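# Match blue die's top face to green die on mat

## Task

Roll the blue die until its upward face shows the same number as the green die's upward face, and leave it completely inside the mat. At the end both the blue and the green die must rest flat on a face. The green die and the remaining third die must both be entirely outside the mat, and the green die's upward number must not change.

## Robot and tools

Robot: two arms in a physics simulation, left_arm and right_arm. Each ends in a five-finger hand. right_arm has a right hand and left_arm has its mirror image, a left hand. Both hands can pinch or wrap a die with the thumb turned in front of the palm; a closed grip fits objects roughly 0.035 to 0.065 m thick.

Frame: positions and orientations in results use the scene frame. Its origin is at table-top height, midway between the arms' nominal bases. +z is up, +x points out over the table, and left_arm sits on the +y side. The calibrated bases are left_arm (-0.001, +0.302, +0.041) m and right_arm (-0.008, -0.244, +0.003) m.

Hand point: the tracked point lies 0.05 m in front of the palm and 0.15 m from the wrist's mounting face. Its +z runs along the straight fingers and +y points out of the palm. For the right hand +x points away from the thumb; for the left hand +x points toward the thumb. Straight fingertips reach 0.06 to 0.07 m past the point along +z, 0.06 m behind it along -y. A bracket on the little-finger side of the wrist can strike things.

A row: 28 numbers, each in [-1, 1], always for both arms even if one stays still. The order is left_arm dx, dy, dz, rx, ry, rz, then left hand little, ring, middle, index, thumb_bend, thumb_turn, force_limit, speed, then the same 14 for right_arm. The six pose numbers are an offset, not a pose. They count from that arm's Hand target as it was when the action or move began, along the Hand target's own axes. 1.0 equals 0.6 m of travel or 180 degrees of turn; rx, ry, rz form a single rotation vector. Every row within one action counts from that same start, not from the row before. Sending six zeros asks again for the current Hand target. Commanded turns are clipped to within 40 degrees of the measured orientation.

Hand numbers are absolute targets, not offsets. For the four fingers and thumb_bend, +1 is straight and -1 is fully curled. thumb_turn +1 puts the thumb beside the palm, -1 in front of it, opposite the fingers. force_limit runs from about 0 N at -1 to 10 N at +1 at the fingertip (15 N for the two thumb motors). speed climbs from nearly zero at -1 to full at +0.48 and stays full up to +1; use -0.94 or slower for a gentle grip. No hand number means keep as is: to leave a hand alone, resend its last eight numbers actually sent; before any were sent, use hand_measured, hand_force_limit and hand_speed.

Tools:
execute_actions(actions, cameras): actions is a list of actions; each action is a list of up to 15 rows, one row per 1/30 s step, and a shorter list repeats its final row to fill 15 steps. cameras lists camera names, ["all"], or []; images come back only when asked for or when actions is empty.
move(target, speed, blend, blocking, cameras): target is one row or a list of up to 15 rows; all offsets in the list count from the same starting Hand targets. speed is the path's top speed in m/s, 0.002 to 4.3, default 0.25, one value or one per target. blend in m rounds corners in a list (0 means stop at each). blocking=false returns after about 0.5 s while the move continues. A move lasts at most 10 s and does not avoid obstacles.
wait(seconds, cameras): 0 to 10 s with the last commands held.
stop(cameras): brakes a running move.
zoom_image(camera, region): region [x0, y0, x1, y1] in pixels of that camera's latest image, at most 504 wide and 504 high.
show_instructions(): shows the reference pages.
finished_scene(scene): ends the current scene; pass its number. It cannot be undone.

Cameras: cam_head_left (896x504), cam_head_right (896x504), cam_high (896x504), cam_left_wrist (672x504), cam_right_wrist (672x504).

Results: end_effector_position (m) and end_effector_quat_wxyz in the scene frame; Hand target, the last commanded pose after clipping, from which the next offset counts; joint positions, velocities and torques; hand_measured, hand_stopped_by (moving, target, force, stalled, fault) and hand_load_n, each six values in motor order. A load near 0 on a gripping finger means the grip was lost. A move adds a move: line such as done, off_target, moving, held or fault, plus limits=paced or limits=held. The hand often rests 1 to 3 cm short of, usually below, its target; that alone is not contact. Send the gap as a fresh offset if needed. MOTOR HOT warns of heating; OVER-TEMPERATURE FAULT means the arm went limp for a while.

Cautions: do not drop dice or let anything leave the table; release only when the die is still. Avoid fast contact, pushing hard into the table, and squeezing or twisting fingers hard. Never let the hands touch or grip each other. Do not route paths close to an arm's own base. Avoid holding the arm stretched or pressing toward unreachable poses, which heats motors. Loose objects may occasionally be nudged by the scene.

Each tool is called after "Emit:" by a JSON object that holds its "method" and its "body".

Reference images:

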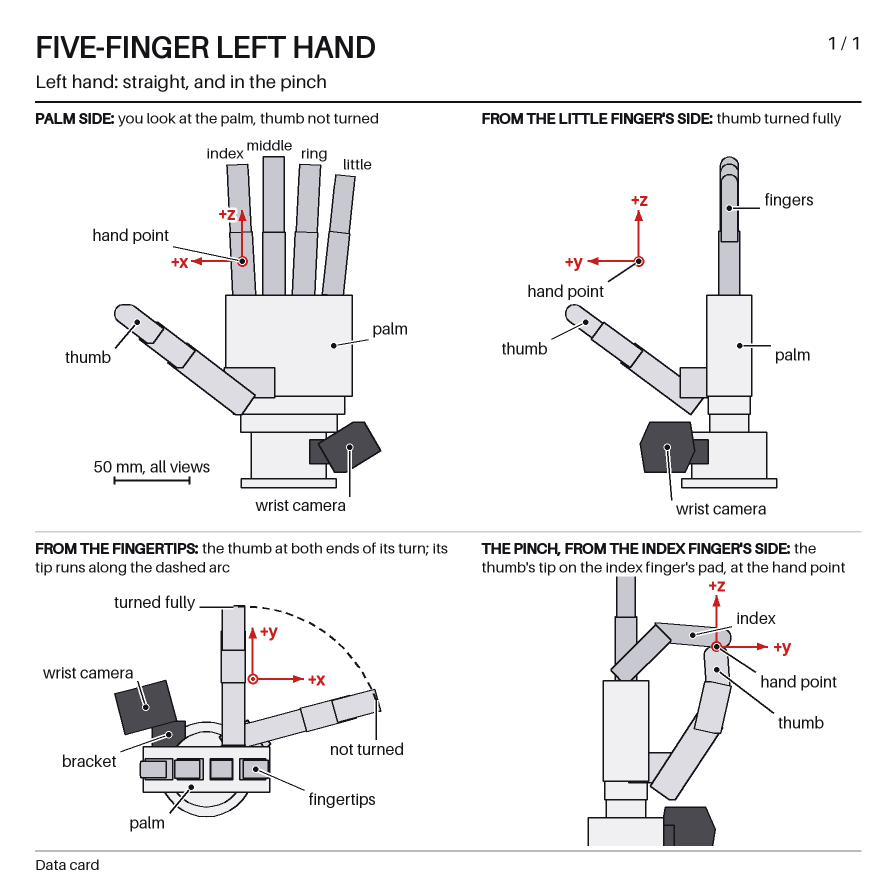

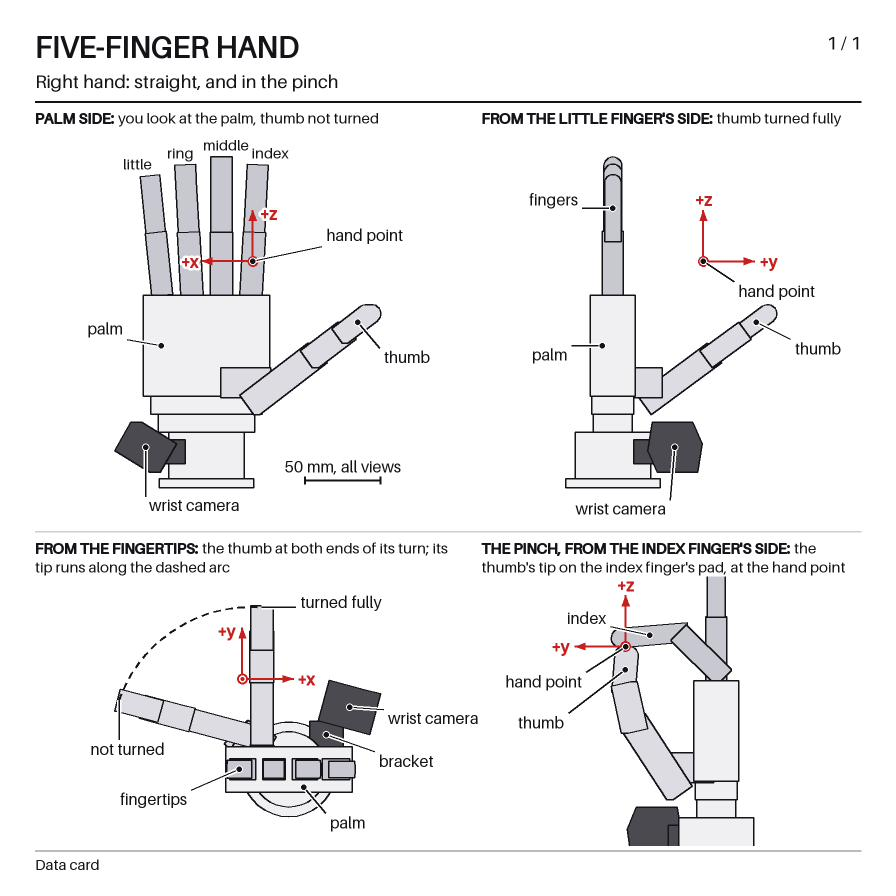

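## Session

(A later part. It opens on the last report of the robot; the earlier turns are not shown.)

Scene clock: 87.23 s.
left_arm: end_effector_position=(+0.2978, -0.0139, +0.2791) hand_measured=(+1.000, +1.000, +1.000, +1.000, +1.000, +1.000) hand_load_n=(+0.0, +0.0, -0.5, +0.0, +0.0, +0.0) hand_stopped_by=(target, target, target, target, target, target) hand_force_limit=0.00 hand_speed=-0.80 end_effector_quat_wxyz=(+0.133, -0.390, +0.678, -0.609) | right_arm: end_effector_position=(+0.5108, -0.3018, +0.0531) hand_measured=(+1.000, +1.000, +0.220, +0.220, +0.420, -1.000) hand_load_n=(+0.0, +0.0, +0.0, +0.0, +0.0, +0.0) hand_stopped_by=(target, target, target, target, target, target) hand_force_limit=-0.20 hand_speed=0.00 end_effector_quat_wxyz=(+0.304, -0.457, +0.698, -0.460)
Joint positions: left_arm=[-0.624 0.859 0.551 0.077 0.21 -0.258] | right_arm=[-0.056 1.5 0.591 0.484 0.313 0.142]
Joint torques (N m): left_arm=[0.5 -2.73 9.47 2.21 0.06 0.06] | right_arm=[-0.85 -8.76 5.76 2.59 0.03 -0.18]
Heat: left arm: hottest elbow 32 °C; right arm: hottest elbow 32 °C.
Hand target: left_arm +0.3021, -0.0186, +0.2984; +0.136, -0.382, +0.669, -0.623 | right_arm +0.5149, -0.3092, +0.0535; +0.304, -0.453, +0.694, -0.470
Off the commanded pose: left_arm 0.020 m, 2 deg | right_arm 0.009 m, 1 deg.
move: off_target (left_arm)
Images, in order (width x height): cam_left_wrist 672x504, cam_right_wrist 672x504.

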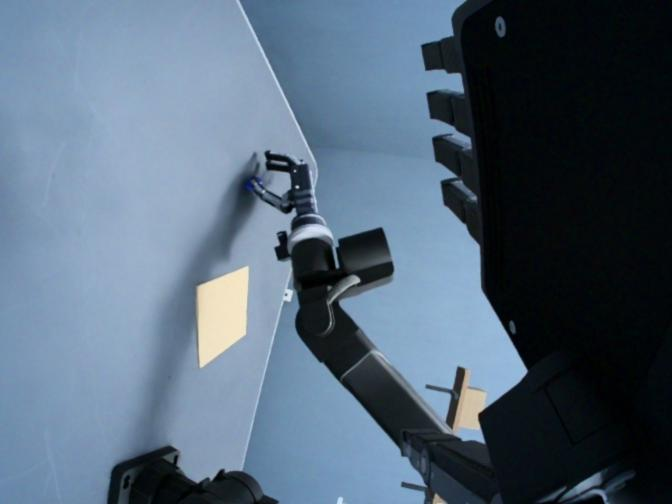

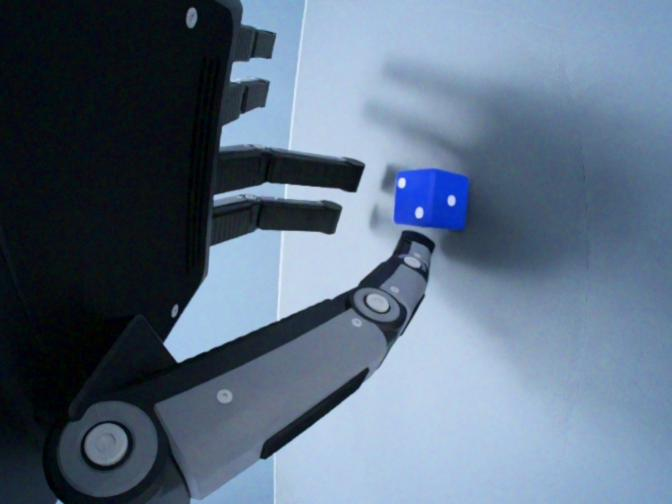

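Emit:
{"method": "move", "body": {"target": [0,0,0,0,0,0,1,1,1,1,1,1,0,-0.8,0.0092,0.0482,0.0232,0,0,0,1,1,0.22,0.22,0.42,-1,-0.2,0], "speed": 0.06, "cameras": ["cam_right_wrist","cam_left_wrist"]}}

Emit:
{"method": "zoom_image", "body": {"camera": "cam_right_wrist", "region": [300, 150, 500, 300]}}

Emit:
{"method": "zoom_image", "body": {"camera": "cam_left_wrist", "region": [200, 120, 350, 230]}}

Scene clock: 92.47 s.
left_arm: end_effector_position=(+0.2978, -0.0139, +0.2791) hand_measured=(+1.000, +1.000, +1.000, +1.000, +1.000, +1.000) hand_load_n=(+0.0, -0.5, +0.0, -0.5, +0.0, +0.0) hand_stopped_by=(target, target, target, target, target, target) hand_force_limit=0.00 hand_speed=-0.80 end_effector_quat_wxyz=(+0.133, -0.390, +0.678, -0.609) | right_arm: end_effector_position=(+0.5183, -0.3061, +0.0364) hand_measured=(+1.000, +1.000, +0.220, +0.220, +0.420, -1.000) hand_load_n=(+0.0, +0.0, +0.0, +0.0, -1.5, -0.5) hand_stopped_by=(target, target, target, target, target, target) hand_force_limit=-0.20 hand_speed=0.00 end_effector_quat_wxyz=(+0.318, -0.449, +0.691, -0.468)
Joint positions: left_arm=[-0.624 0.859 0.551 0.077 0.21 -0.258] | right_arm=[-0.068 1.582 0.579 0.617 0.298 0.139]
Joint torques (N m): left_arm=[0.5 -2.73 9.46 2.21 0.06 0.06] | right_arm=[-0.91 -7.82 4.6 2.19 0.01 -0.21]
Heat: left arm: hottest elbow 32 °C; right arm: hottest elbow 32 °C.
Hand target: left_arm +0.3021, -0.0186, +0.2984; +0.136, -0.382, +0.669, -0.623 | right_arm +0.5145, -0.3152, +0.0214; +0.304, -0.453, +0.694, -0.470
Off the commanded pose: left_arm 0.020 m, 2 deg | right_arm 0.018 m, 2 deg.
move: off_target (left_arm, right_arm)
Images, in order (width x height): cam_left_wrist 672x504, cam_right_wrist 672x504.

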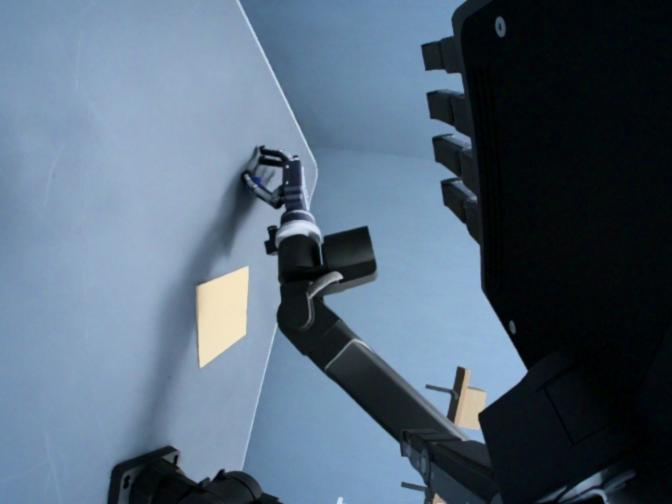

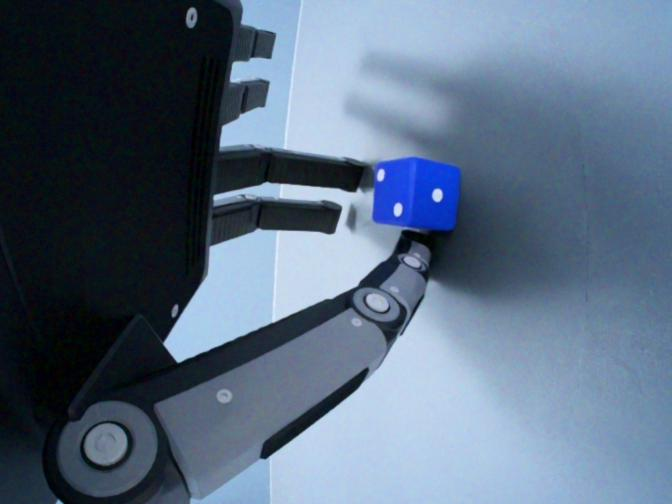

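Scaled by 2.520 from the camera's 672x504 image, which has a finer 960x720 frame.

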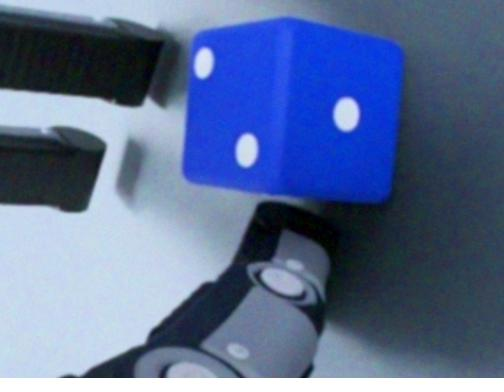

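Scaled by 3.360 from the camera's 672x504 image, which has a finer 960x720 frame.

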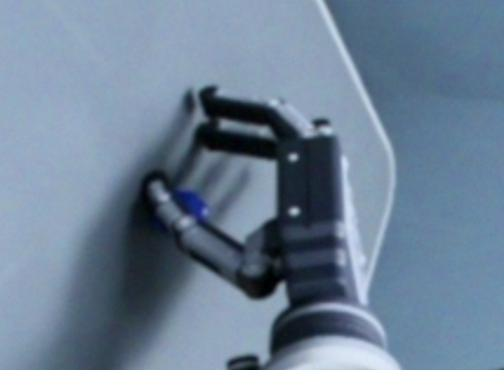

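Emit:
{"method": "move", "body": {"target": [[0,0,0,0,0,0,1,1,1,1,1,1,0,-0.8,0,-0.0912,-0.0369,0,0,0,1,1,0.22,0.22,0.42,-1,-0.2,0],[0,0,0,0,0,0,1,1,1,1,1,1,0,-0.8,0.0282,-0.0767,-0.0725,0,0,0,1,1,0.22,0.22,0.42,-1,-0.2,0]], "speed": 0.12, "blend": 0.02, "cameras": ["cam_right_wrist","cam_left_wrist","cam_high"]}}

Emit:
{"method": "zoom_image", "body": {"camera": "cam_right_wrist", "region": [300, 150, 500, 300]}}

Emit:
{"method": "zoom_image", "body": {"camera": "cam_left_wrist", "region": [200, 120, 350, 230]}}

Scene clock: 106.60 s.
left_arm: end_effector_position=(+0.2978, -0.0139, +0.2791) hand_measured=(+1.000, +1.000, +1.000, +1.000, +1.000, +1.000) hand_load_n=(+0.0, +0.0, +0.0, +0.0, +0.0, -0.5) hand_stopped_by=(target, target, target, target, target, target) hand_force_limit=0.00 hand_speed=-0.80 end_effector_quat_wxyz=(+0.133, -0.390, +0.678, -0.609) | right_arm: end_effector_position=(+0.4868, -0.3137, +0.0712) hand_measured=(+1.000, +1.000, +0.220, +0.220, +0.420, -1.000) hand_load_n=(+0.0, +0.0, +0.0, +0.0, +0.0, +0.0) hand_stopped_by=(target, target, target, target, target, target) hand_force_limit=-0.20 hand_speed=0.00 end_effector_quat_wxyz=(+0.306, -0.456, +0.697, -0.461)
Joint positions: left_arm=[-0.624 0.859 0.551 0.077 0.21 -0.258] | right_arm=[-0.096 1.392 0.544 0.433 0.275 0.125]
Joint torques (N m): left_arm=[0.5 -2.73 9.47 2.21 0.06 0.06] | right_arm=[-0.32 -10.7 6.15 1.14 0.02 -0.18]
Heat: left arm: hottest elbow 32 °C; right arm: hottest elbow 31 °C.
Hand target: left_arm +0.3021, -0.0186, +0.2984; +0.136, -0.382, +0.669, -0.623 | right_arm +0.4865, -0.3211, +0.0804; +0.304, -0.453, +0.694, -0.470
Off the commanded pose: left_arm 0.020 m, 2 deg | right_arm 0.012 m, 1 deg.
move: off_target (left_arm, right_arm); blend cut to 0.0143 m at target 1
Images, in order (width x height): cam_high 896x504, cam_left_wrist 672x504, cam_right_wrist 672x504.

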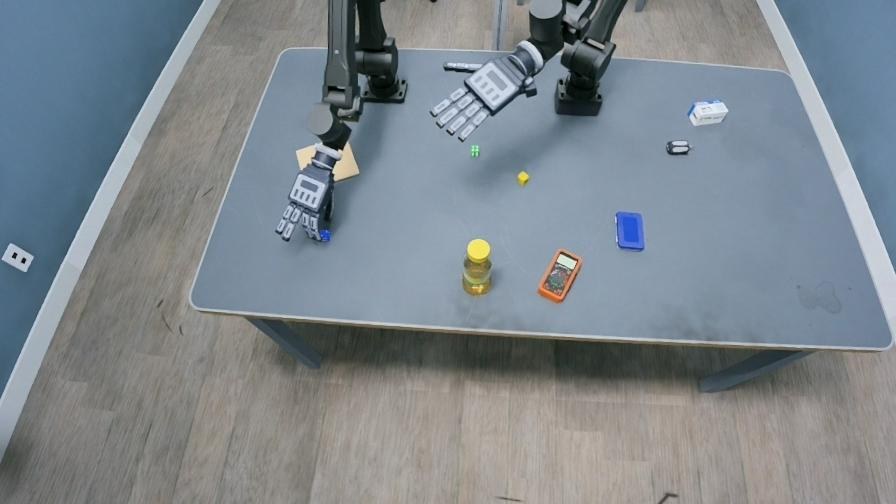

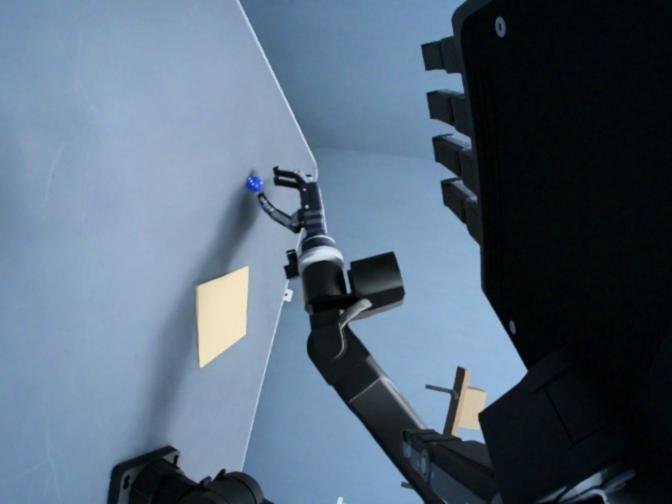

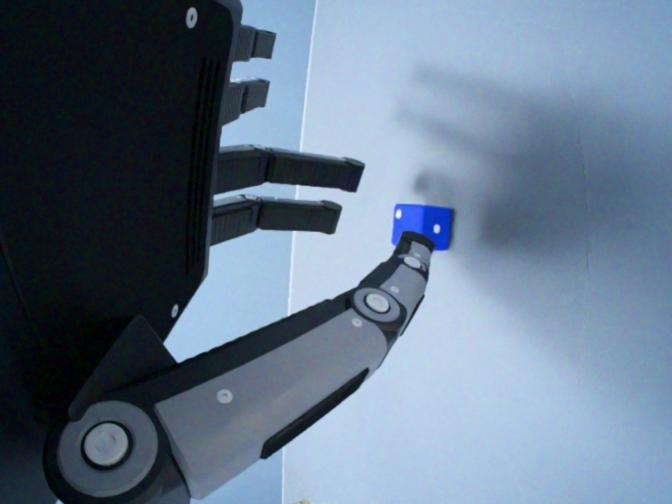

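Scaled by 2.520 from the camera's 672x504 image, which has a finer 960x720 frame.

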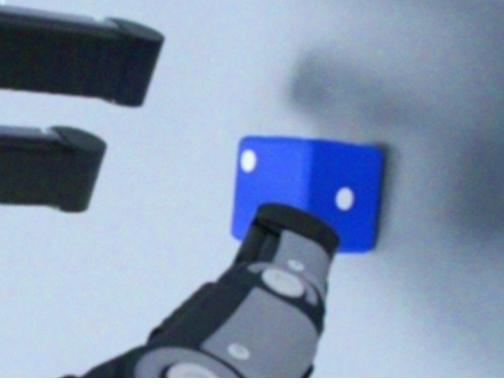

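Scaled by 3.360 from the camera's 672x504 image, which has a finer 960x720 frame.

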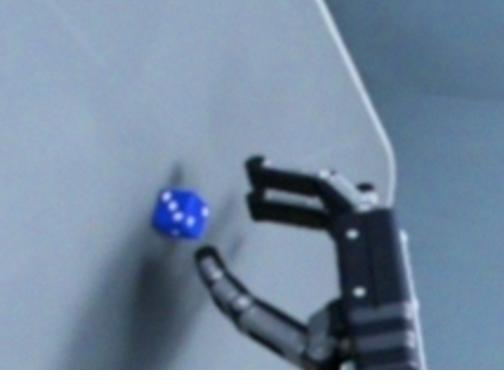

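Emit:
{"method": "move", "body": {"target": [0,0,0,0,0,0,1,1,1,1,1,1,0,-0.8,-0.019,0.0187,0.0247,0,0,0,1,1,0.25,0.25,0.4,-1,-0.2,0], "speed": 0.1, "cameras": ["cam_right_wrist","cam_left_wrist"]}}

Emit:
{"method": "zoom_image", "body": {"camera": "cam_right_wrist", "region": [300, 150, 500, 300]}}

Emit:
{"method": "zoom_image", "body": {"camera": "cam_left_wrist", "region": [200, 120, 350, 230]}}

Scene clock: 112.57 s.
left_arm: end_effector_position=(+0.2978, -0.0139, +0.2791) hand_measured=(+1.000, +1.000, +1.000, +1.000, +1.000, +1.000) hand_load_n=(+0.0, +0.0, +0.0, +0.0, +0.0, +0.0) hand_stopped_by=(target, target, target, target, target, target) hand_force_limit=0.00 hand_speed=-0.80 end_effector_quat_wxyz=(+0.133, -0.390, +0.678, -0.609) | right_arm: end_effector_position=(+0.4860, -0.3164, +0.0546) hand_measured=(+1.000, +1.000, +0.250, +0.250, +0.400, -1.000) hand_load_n=(+0.0, +0.0, +0.0, +0.0, +0.0, +0.0) hand_stopped_by=(target, target, target, target, target, target) hand_force_limit=-0.20 hand_speed=0.00 end_effector_quat_wxyz=(+0.293, -0.459, +0.703, -0.458)
Joint positions: left_arm=[-0.624 0.859 0.551 0.077 0.21 -0.258] | right_arm=[-0.096 1.435 0.544 0.45 0.288 0.125]
Joint torques (N m): left_arm=[0.5 -2.73 9.46 2.21 0.06 0.06] | right_arm=[0.97 -8.12 7.15 2.58 0.27 -0.08]
Heat: left arm: hottest elbow 32 °C; right arm: hottest elbow 31 °C.
Hand target: left_arm +0.3021, -0.0186, +0.2984; +0.136, -0.382, +0.669, -0.623 | right_arm +0.4998, -0.3145, +0.0644; +0.304, -0.453, +0.694, -0.470
Off the commanded pose: left_arm 0.020 m, 2 deg | right_arm 0.017 m, 2 deg.
move: off_target (left_arm, right_arm)
Images, in order (width x height): cam_left_wrist 672x504, cam_right_wrist 672x504.

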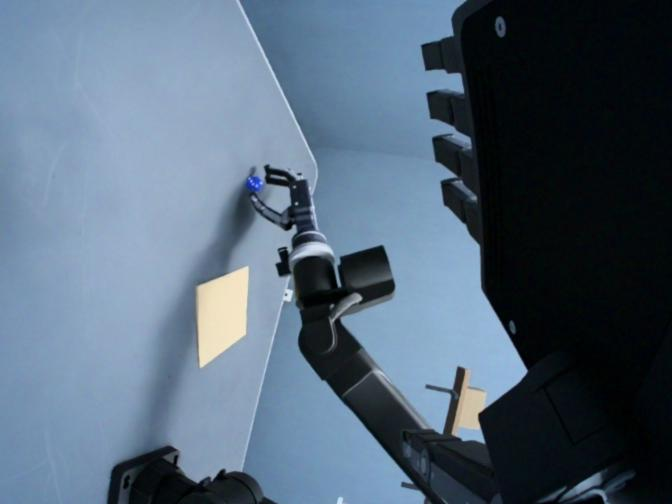

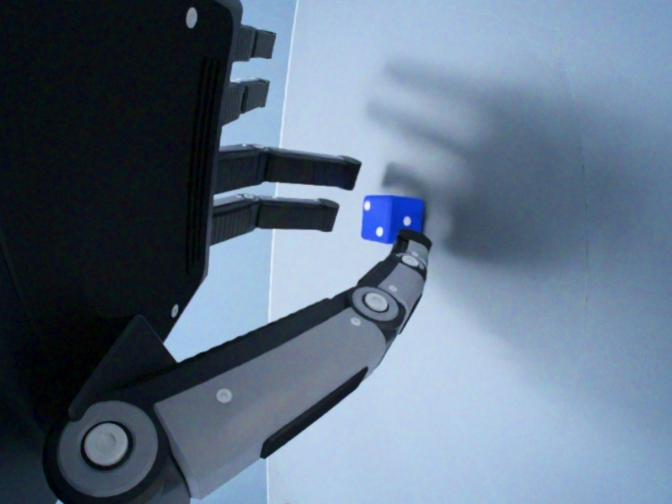

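Scaled by 2.520 from the camera's 672x504 image, which has a finer 960x720 frame.

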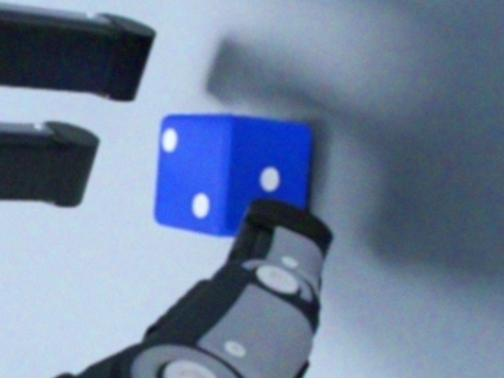

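Scaled by 3.360 from the camera's 672x504 image, which has a finer 960x720 frame.

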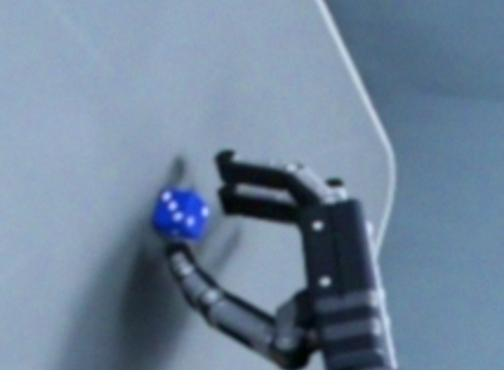

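Emit:
{"method": "move", "body": {"target": [0,0,0,0,0,0,1,1,1,1,1,1,0,-0.8,0.0017,0.0267,0.007,0,0,0,1,1,0.25,0.25,0.4,-1,-0.2,0], "speed": 0.06, "cameras": ["cam_right_wrist","cam_left_wrist"]}}

Emit:
{"method": "zoom_image", "body": {"camera": "cam_right_wrist", "region": [300, 150, 500, 300]}}

Emit:
{"method": "zoom_image", "body": {"camera": "cam_left_wrist", "region": [200, 120, 350, 230]}}

Scene clock: 118.87 s.
left_arm: end_effector_position=(+0.2978, -0.0139, +0.2791) hand_measured=(+1.000, +1.000, +1.000, +1.000, +1.000, +1.000) hand_load_n=(+0.0, +0.0, +0.0, +0.0, +0.0, -0.5) hand_stopped_by=(target, target, target, target, target, target) hand_force_limit=0.00 hand_speed=-0.80 end_effector_quat_wxyz=(+0.133, -0.390, +0.678, -0.609) | right_arm: end_effector_position=(+0.4930, -0.3171, +0.0481) hand_measured=(+1.000, +1.000, +0.250, +0.250, +0.400, -1.000) hand_load_n=(+0.0, +0.0, +0.0, +0.0, +0.0, +0.0) hand_stopped_by=(target, target, target, target, target, target) hand_force_limit=-0.20 hand_speed=0.00 end_effector_quat_wxyz=(+0.300, -0.454, +0.700, -0.463)
Joint positions: left_arm=[-0.624 0.859 0.551 0.077 0.21 -0.258] | right_arm=[-0.096 1.479 0.544 0.514 0.288 0.125]
Joint torques (N m): left_arm=[0.44 -2.73 9.47 2.22 0.06 0.05] | right_arm=[0.91 -8.18 5.46 2.59 0.23 -0.08]
Heat: left arm: hottest elbow 32 °C; right arm: hottest elbow 31 °C.
Hand target: left_arm +0.3021, -0.0186, +0.2984; +0.136, -0.382, +0.669, -0.623 | right_arm +0.4975, -0.3147, +0.0480; +0.304, -0.453, +0.694, -0.470
Off the commanded pose: left_arm 0.020 m, 2 deg | right_arm 0.005 m, 1 deg.
move: off_target (left_arm)
Images, in order (width x height): cam_left_wrist 672x504, cam_right_wrist 672x504.

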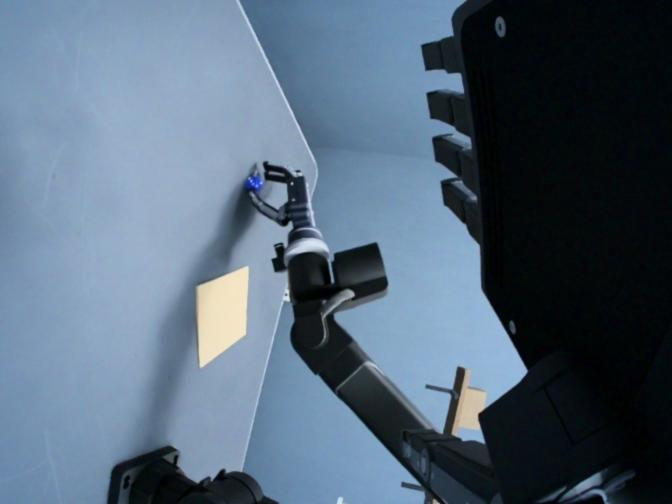

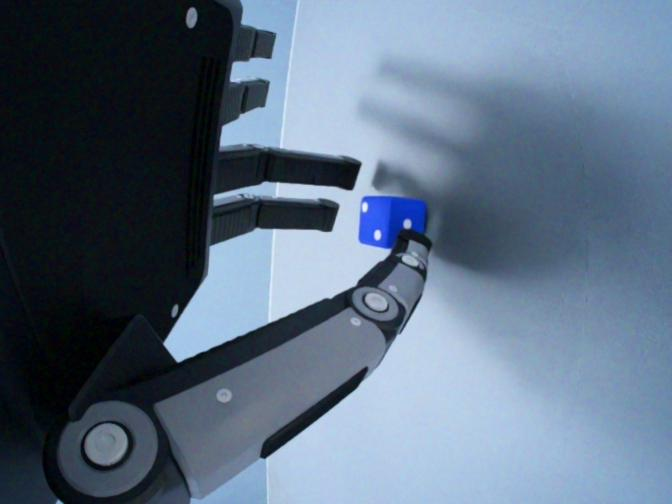

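Scaled by 2.520 from the camera's 672x504 image, which has a finer 960x720 frame.

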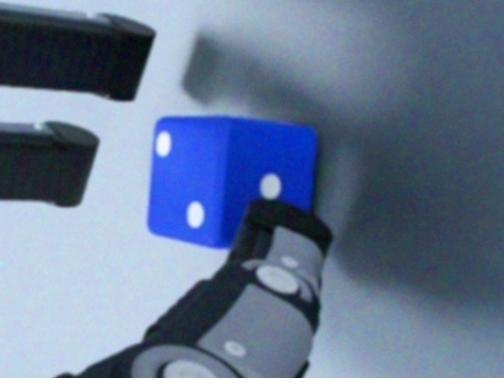

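Scaled by 3.360 from the camera's 672x504 image, which has a finer 960x720 frame.

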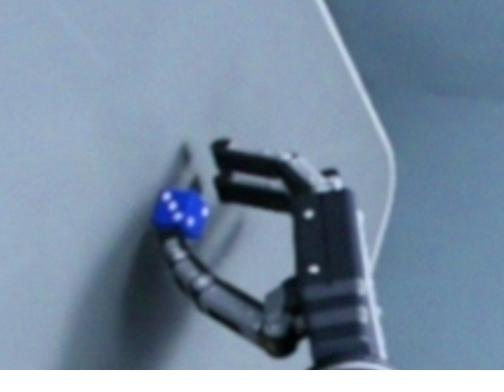

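Emit:
{"method": "move", "body": {"target": [0,0,0,0,0,0,1,1,1,1,1,1,0,-0.8,0,0.0195,0.0045,0,0,0,1,1,0.25,0.25,0.4,-1,-0.2,0], "speed": 0.05, "cameras": ["cam_right_wrist","cam_left_wrist"]}}

Emit:
{"method": "zoom_image", "body": {"camera": "cam_right_wrist", "region": [300, 150, 500, 300]}}

Emit:
{"method": "zoom_image", "body": {"camera": "cam_left_wrist", "region": [200, 120, 350, 230]}}

Scene clock: 123.47 s.
left_arm: end_effector_position=(+0.2978, -0.0139, +0.2791) hand_measured=(+1.000, +1.000, +1.000, +1.000, +1.000, +1.000) hand_load_n=(+0.0, +0.0, +0.0, +0.0, +0.0, +0.0) hand_stopped_by=(target, target, target, target, target, target) hand_force_limit=0.00 hand_speed=-0.80 end_effector_quat_wxyz=(+0.133, -0.390, +0.678, -0.609) | right_arm: end_effector_position=(+0.4910, -0.3169, +0.0361) hand_measured=(+1.000, +1.000, +0.250, +0.250, +0.400, -1.000) hand_load_n=(+0.0, +0.0, +0.0, +0.0, +0.0, +0.0) hand_stopped_by=(target, target, target, target, target, target) hand_force_limit=-0.20 hand_speed=0.00 end_effector_quat_wxyz=(+0.299, -0.454, +0.700, -0.463)
Joint positions: left_arm=[-0.624 0.859 0.551 0.077 0.21 -0.258] | right_arm=[-0.096 1.513 0.53 0.562 0.288 0.125]
Joint torques (N m): left_arm=[0.5 -2.73 9.46 2.21 0.06 0.06] | right_arm=[1.03 -8.23 5.19 2.62 0.27 -0.07]
Heat: left arm: hottest elbow 32 °C; right arm: hottest elbow 31 °C.
Hand target: left_arm +0.3021, -0.0186, +0.2984; +0.136, -0.382, +0.669, -0.623 | right_arm +0.4957, -0.3140, +0.0361; +0.304, -0.453, +0.694, -0.470
Off the commanded pose: left_arm 0.020 m, 2 deg | right_arm 0.006 m, 1 deg.
move: off_target (left_arm)
Images, in order (width x height): cam_left_wrist 672x504, cam_right_wrist 672x504.

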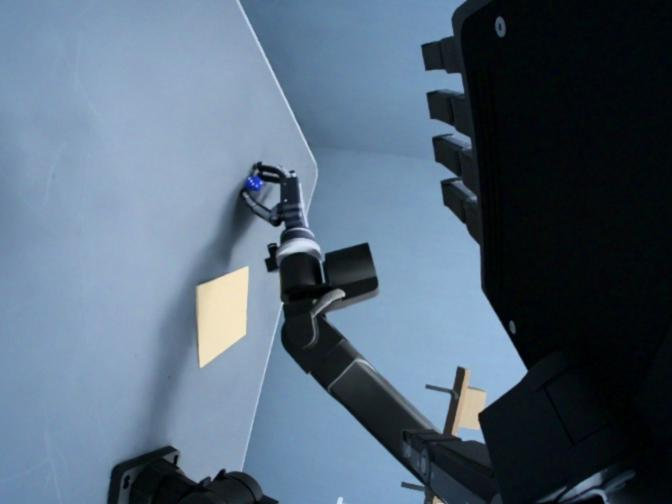

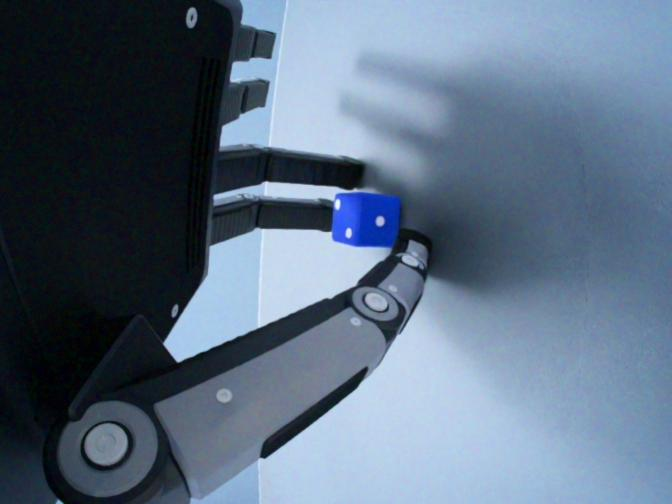

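Scaled by 2.520 from the camera's 672x504 image, which has a finer 960x720 frame.

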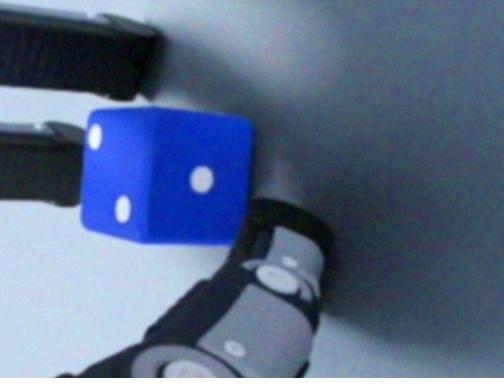

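Scaled by 3.360 from the camera's 672x504 image, which has a finer 960x720 frame.

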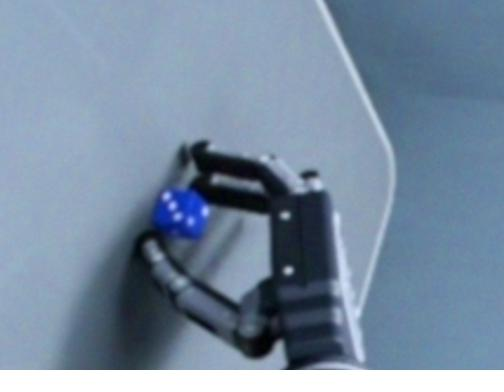

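Emit:
{"method": "move", "body": {"target": [0,0,0,0,0,0,1,1,1,1,1,1,0,-0.8,0,0,0,0,0,0,1,1,-0.2,-0.2,-0.15,-1,-0.6,-0.8], "speed": 0.05, "cameras": ["cam_right_wrist","cam_left_wrist"]}}

Emit:
{"method": "zoom_image", "body": {"camera": "cam_right_wrist", "region": [300, 150, 500, 300]}}

Emit:
{"method": "zoom_image", "body": {"camera": "cam_left_wrist", "region": [200, 120, 350, 230]}}

Scene clock: 127.60 s.
left_arm: end_effector_position=(+0.2978, -0.0139, +0.2791) hand_measured=(+1.000, +1.000, +1.000, +1.000, +1.000, +1.000) hand_load_n=(+0.0, +0.0, +0.0, +0.0, +0.0, +0.0) hand_stopped_by=(target, target, target, target, target, target) hand_force_limit=0.00 hand_speed=-0.80 end_effector_quat_wxyz=(+0.133, -0.390, +0.678, -0.609) | right_arm: end_effector_position=(+0.4917, -0.3173, +0.0371) hand_measured=(+1.000, +1.000, -0.200, -0.024, +0.250, -1.000) hand_load_n=(-0.5, +0.0, +0.5, +6.0, +4.0, +0.0) hand_stopped_by=(target, target, target, force, force, target) hand_force_limit=-0.60 hand_speed=-0.80 end_effector_quat_wxyz=(+0.300, -0.453, +0.699, -0.465)
Joint positions: left_arm=[-0.624 0.859 0.551 0.077 0.21 -0.258] | right_arm=[-0.096 1.513 0.53 0.566 0.29 0.125]
Joint torques (N m): left_arm=[0.44 -2.78 9.47 2.21 0.06 0.06] | right_arm=[1.08 -8.29 5.19 2.44 0.24 -0.08]
Heat: left arm: hottest elbow 33 °C; right arm: hottest elbow 31 °C.
Hand target: left_arm +0.3021, -0.0186, +0.2984; +0.136, -0.382, +0.669, -0.623 | right_arm +0.4957, -0.3140, +0.0361; +0.304, -0.453, +0.694, -0.470
Off the commanded pose: left_arm 0.020 m, 2 deg | right_arm 0.005 m, 1 deg.
move: off_target (left_arm)
Images, in order (width x height): cam_left_wrist 672x504, cam_right_wrist 672x504.

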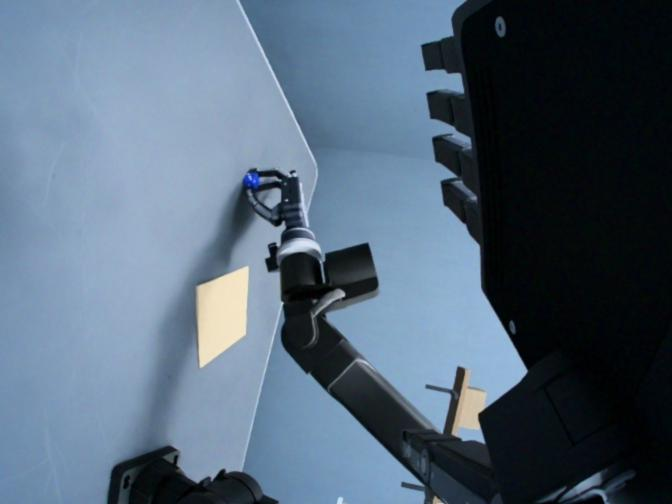

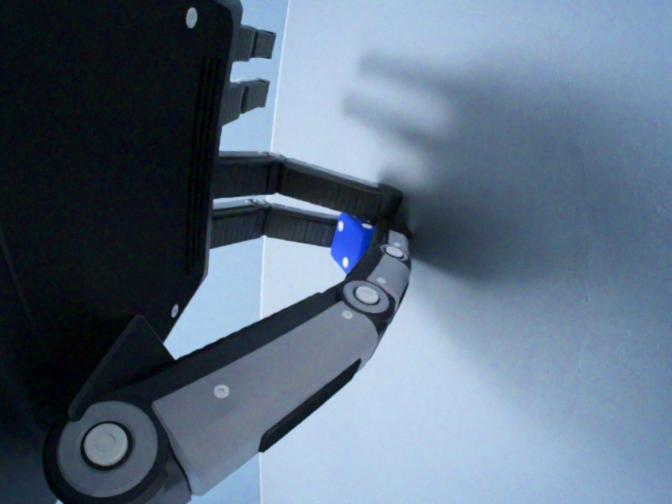

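Scaled by 2.520 from the camera's 672x504 image, which has a finer 960x720 frame.

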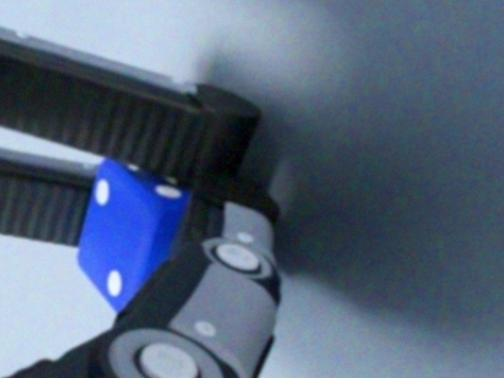

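Scaled by 3.360 from the camera's 672x504 image, which has a finer 960x720 frame.

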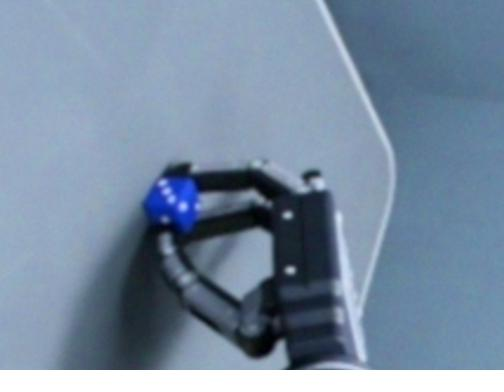

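Emit:
{"method": "move", "body": {"target": [0,0,0,0,0,0,1,1,1,1,1,1,0,-0.8,0,0,0,0,0,0,1,1,0.25,0.25,0.4,-1,-0.6,-0.5], "speed": 0.05, "cameras": ["cam_right_wrist","cam_left_wrist"]}}

Emit:
{"method": "zoom_image", "body": {"camera": "cam_right_wrist", "region": [300, 150, 500, 300]}}

Emit:
{"method": "zoom_image", "body": {"camera": "cam_left_wrist", "region": [200, 120, 350, 230]}}

Scene clock: 130.40 s.
left_arm: end_effector_position=(+0.2978, -0.0139, +0.2791) hand_measured=(+1.000, +1.000, +1.000, +1.000, +1.000, +1.000) hand_load_n=(+0.0, +0.0, +0.0, +0.0, +0.0, +0.0) hand_stopped_by=(target, target, target, target, target, target) hand_force_limit=0.00 hand_speed=-0.80 end_effector_quat_wxyz=(+0.133, -0.390, +0.678, -0.609) | right_arm: end_effector_position=(+0.4917, -0.3173, +0.0369) hand_measured=(+1.000, +1.000, +0.250, +0.250, +0.400, -1.000) hand_load_n=(+0.0, +0.0, +0.0, +0.0, +0.0, +0.0) hand_stopped_by=(target, target, target, target, target, target) hand_force_limit=-0.60 hand_speed=-0.50 end_effector_quat_wxyz=(+0.300, -0.453, +0.699, -0.465)
Joint positions: left_arm=[-0.624 0.859 0.551 0.077 0.21 -0.258] | right_arm=[-0.096 1.513 0.53 0.566 0.29 0.125]
Joint torques (N m): left_arm=[0.44 -2.73 9.47 2.21 0.06 0.06] | right_arm=[1.03 -8.29 5.2 2.45 0.24 -0.08]
Heat: left arm: hottest elbow 33 °C; right arm: hottest elbow 31 °C.
Hand target: left_arm +0.3021, -0.0186, +0.2984; +0.136, -0.382, +0.669, -0.623 | right_arm +0.4957, -0.3140, +0.0360; +0.304, -0.453, +0.694, -0.470
Off the commanded pose: left_arm 0.020 m, 2 deg | right_arm 0.005 m, 1 deg.
move: off_target (left_arm)
Images, in order (width x height): cam_left_wrist 672x504, cam_right_wrist 672x504.

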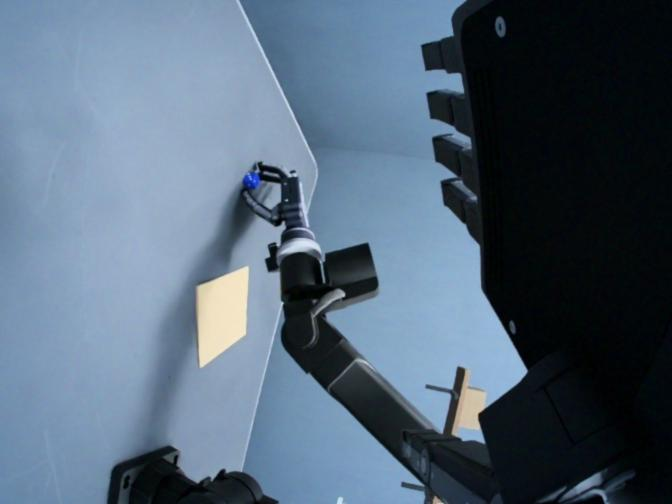

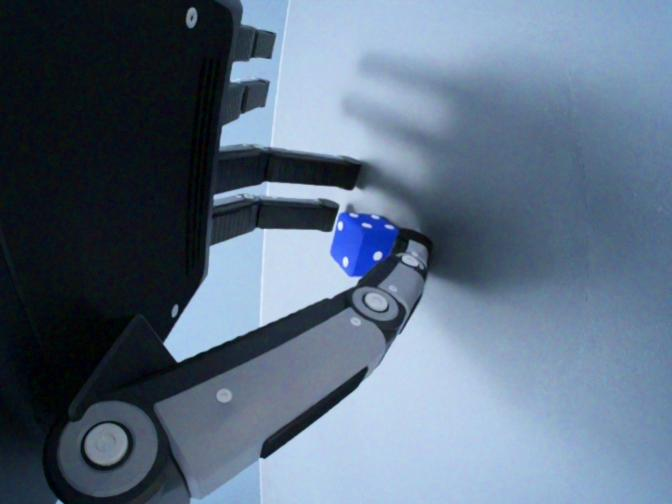

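Scaled by 2.520 from the camera's 672x504 image, which has a finer 960x720 frame.

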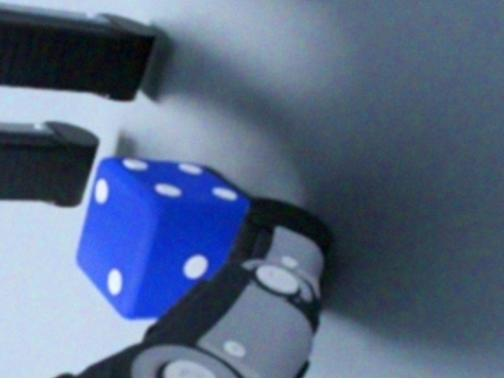

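Scaled by 3.360 from the camera's 672x504 image, which has a finer 960x720 frame.

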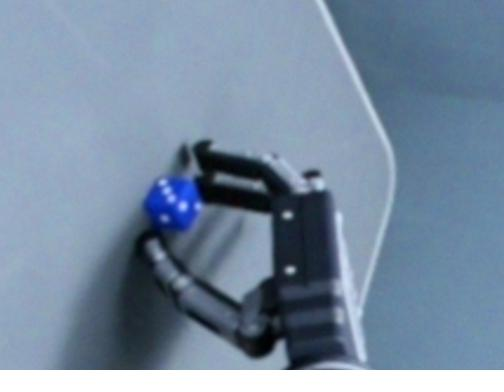

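Emit:
{"method": "move", "body": {"target": [[0,0,0,0,0,0,1,1,1,1,1,1,0,-0.8,0,-0.0525,-0.0212,0,0,0,1,1,0.25,0.25,0.4,-1,-0.6,-0.5],[0,0,0,0,0,0,1,1,1,1,1,1,0,-0.8,-0.0243,-0.0568,-0.0106,0,0.0464,0.0188,1,1,0.25,0.25,0.4,-1,-0.6,-0.5]], "speed": 0.12, "cameras": ["cam_right_wrist","cam_left_wrist"]}}

Emit:
{"method": "zoom_image", "body": {"camera": "cam_right_wrist", "region": [300, 150, 500, 300]}}

Emit:
{"method": "zoom_image", "body": {"camera": "cam_left_wrist", "region": [200, 120, 350, 230]}}

Scene clock: 153.07 s.
left_arm: end_effector_position=(+0.2978, -0.0139, +0.2791) hand_measured=(+1.000, +1.000, +1.000, +1.000, +1.000, +1.000) hand_load_n=(+0.0, +0.0, +0.0, +0.0, +0.0, -0.5) hand_stopped_by=(target, target, target, target, target, target) hand_force_limit=0.00 hand_speed=-0.80 end_effector_quat_wxyz=(+0.133, -0.390, +0.678, -0.609) | right_arm: end_effector_position=(+0.4916, -0.3071, +0.0613) hand_measured=(+1.000, +1.000, +0.250, +0.250, +0.400, -1.000) hand_load_n=(+0.0, +0.0, +0.0, +0.0, +0.0, +0.0) hand_stopped_by=(target, target, target, target, target, target) hand_force_limit=-0.60 hand_speed=-0.50 end_effector_quat_wxyz=(+0.260, -0.401, +0.730, -0.489)
Joint positions: left_arm=[-0.624 0.859 0.551 0.077 0.21 -0.258] | right_arm=[0.004 1.444 0.572 0.408 0.523 0.231]
Joint torques (N m): left_arm=[0.44 -2.73 9.46 2.21 0.06 0.06] | right_arm=[1.03 -8 8.69 1.07 0.39 0.04]
Heat: left arm: hottest elbow 33 °C; right arm: hottest elbow 31 °C.
Hand target: left_arm +0.3021, -0.0186, +0.2984; +0.136, -0.382, +0.669, -0.623 | right_arm +0.5079, -0.3033, +0.0701; +0.266, -0.397, +0.728, -0.492
Off the commanded pose: left_arm 0.020 m, 2 deg | right_arm 0.019 m, 1 deg.
move: off_target (left_arm, right_arm)
Images, in order (width x height): cam_left_wrist 672x504, cam_right_wrist 672x504.

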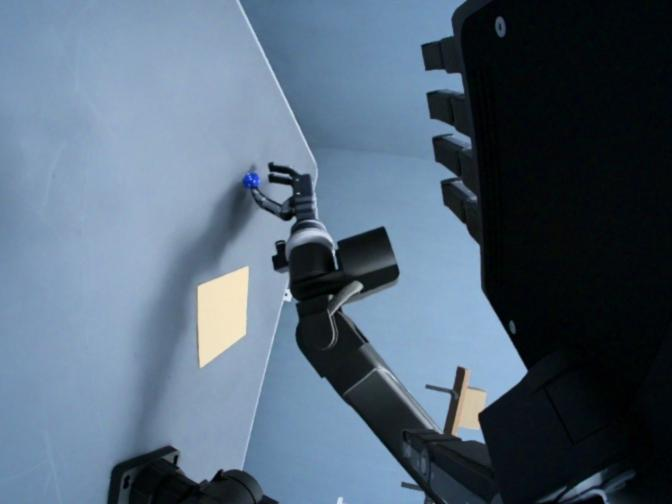

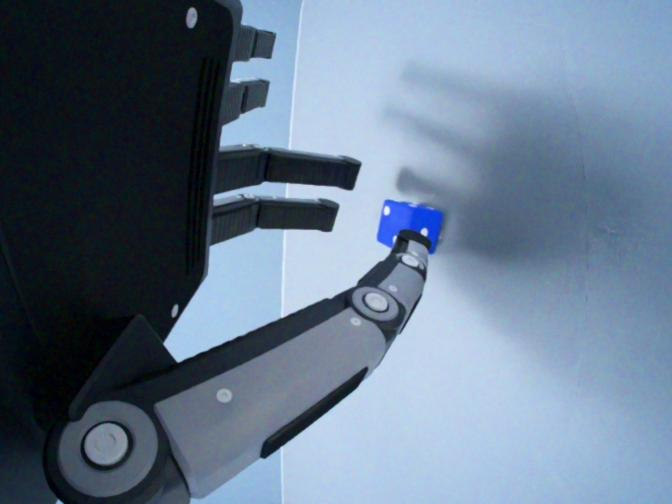

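Scaled by 2.520 from the camera's 672x504 image, which has a finer 960x720 frame.

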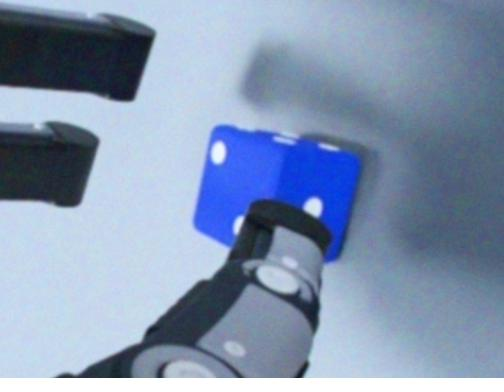

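Scaled by 3.360 from the camera's 672x504 image, which has a finer 960x720 frame.

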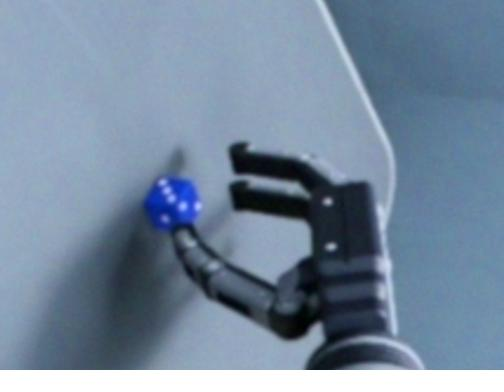

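Emit:
{"method": "move", "body": {"target": [0,0,0,0,0,0,1,1,1,1,1,1,0,-0.8,-0.0047,0.0369,0.016,0,0,0,1,1,0.25,0.25,0.4,-1,-0.6,-0.5], "speed": 0.08, "cameras": ["cam_right_wrist","cam_left_wrist"]}}

Emit:
{"method": "zoom_image", "body": {"camera": "cam_right_wrist", "region": [300, 150, 500, 300]}}

Emit:
{"method": "zoom_image", "body": {"camera": "cam_left_wrist", "region": [200, 120, 350, 230]}}

Scene clock: 160.87 s.
left_arm: end_effector_position=(+0.2978, -0.0139, +0.2791) hand_measured=(+1.000, +1.000, +1.000, +1.000, +1.000, +1.000) hand_load_n=(+0.0, +0.0, +0.0, +0.0, +0.0, +0.0) hand_stopped_by=(target, target, target, target, target, target) hand_force_limit=0.00 hand_speed=-0.80 end_effector_quat_wxyz=(+0.133, -0.390, +0.678, -0.609) | right_arm: end_effector_position=(+0.4930, -0.3064, +0.0362) hand_measured=(+1.000, +1.000, +0.250, +0.250, +0.400, -1.000) hand_load_n=(+0.0, +0.0, +0.0, +0.0, +0.0, +0.0) hand_stopped_by=(target, target, target, target, target, target) hand_force_limit=-0.60 hand_speed=-0.50 end_effector_quat_wxyz=(+0.250, -0.406, +0.734, -0.483)
Joint positions: left_arm=[-0.624 0.859 0.551 0.077 0.21 -0.258] | right_arm=[0.007 1.516 0.572 0.453 0.528 0.235]
Joint torques (N m): left_arm=[0.44 -2.78 9.46 2.21 0.06 0.06] | right_arm=[1.2 -8.59 7.19 2.44 0.36 0.01]
Heat: left arm: hottest elbow 33 °C; right arm: hottest elbow 31 °C.
Hand target: left_arm +0.3021, -0.0186, +0.2984; +0.136, -0.382, +0.669, -0.623 | right_arm +0.5100, -0.3014, +0.0459; +0.266, -0.397, +0.728, -0.492
Off the commanded pose: left_arm 0.020 m, 2 deg | right_arm 0.020 m, 2 deg.
move: off_target (left_arm, right_arm)
Images, in order (width x height): cam_left_wrist 672x504, cam_right_wrist 672x504.

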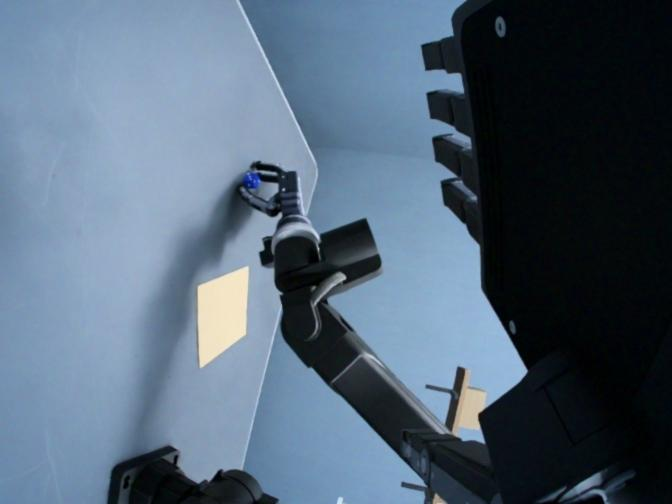

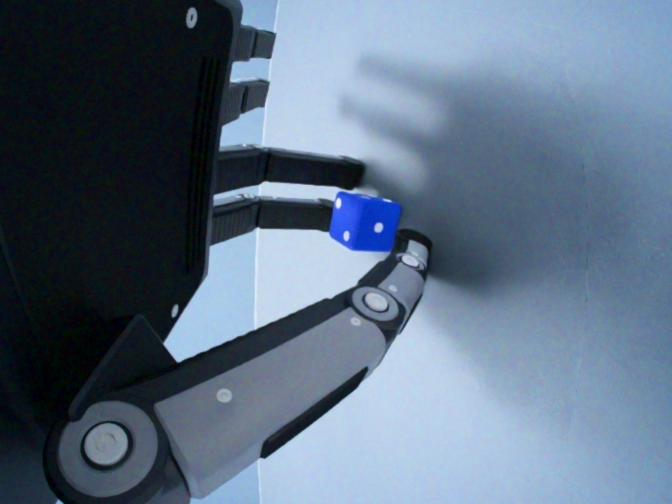

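Scaled by 2.520 from the camera's 672x504 image, which has a finer 960x720 frame.

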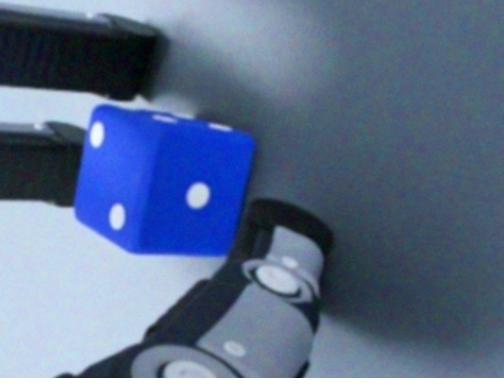

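Scaled by 3.360 from the camera's 672x504 image, which has a finer 960x720 frame.

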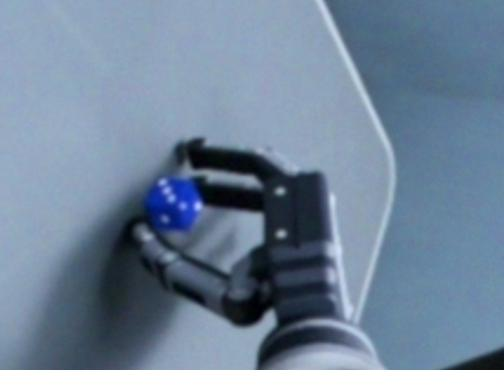

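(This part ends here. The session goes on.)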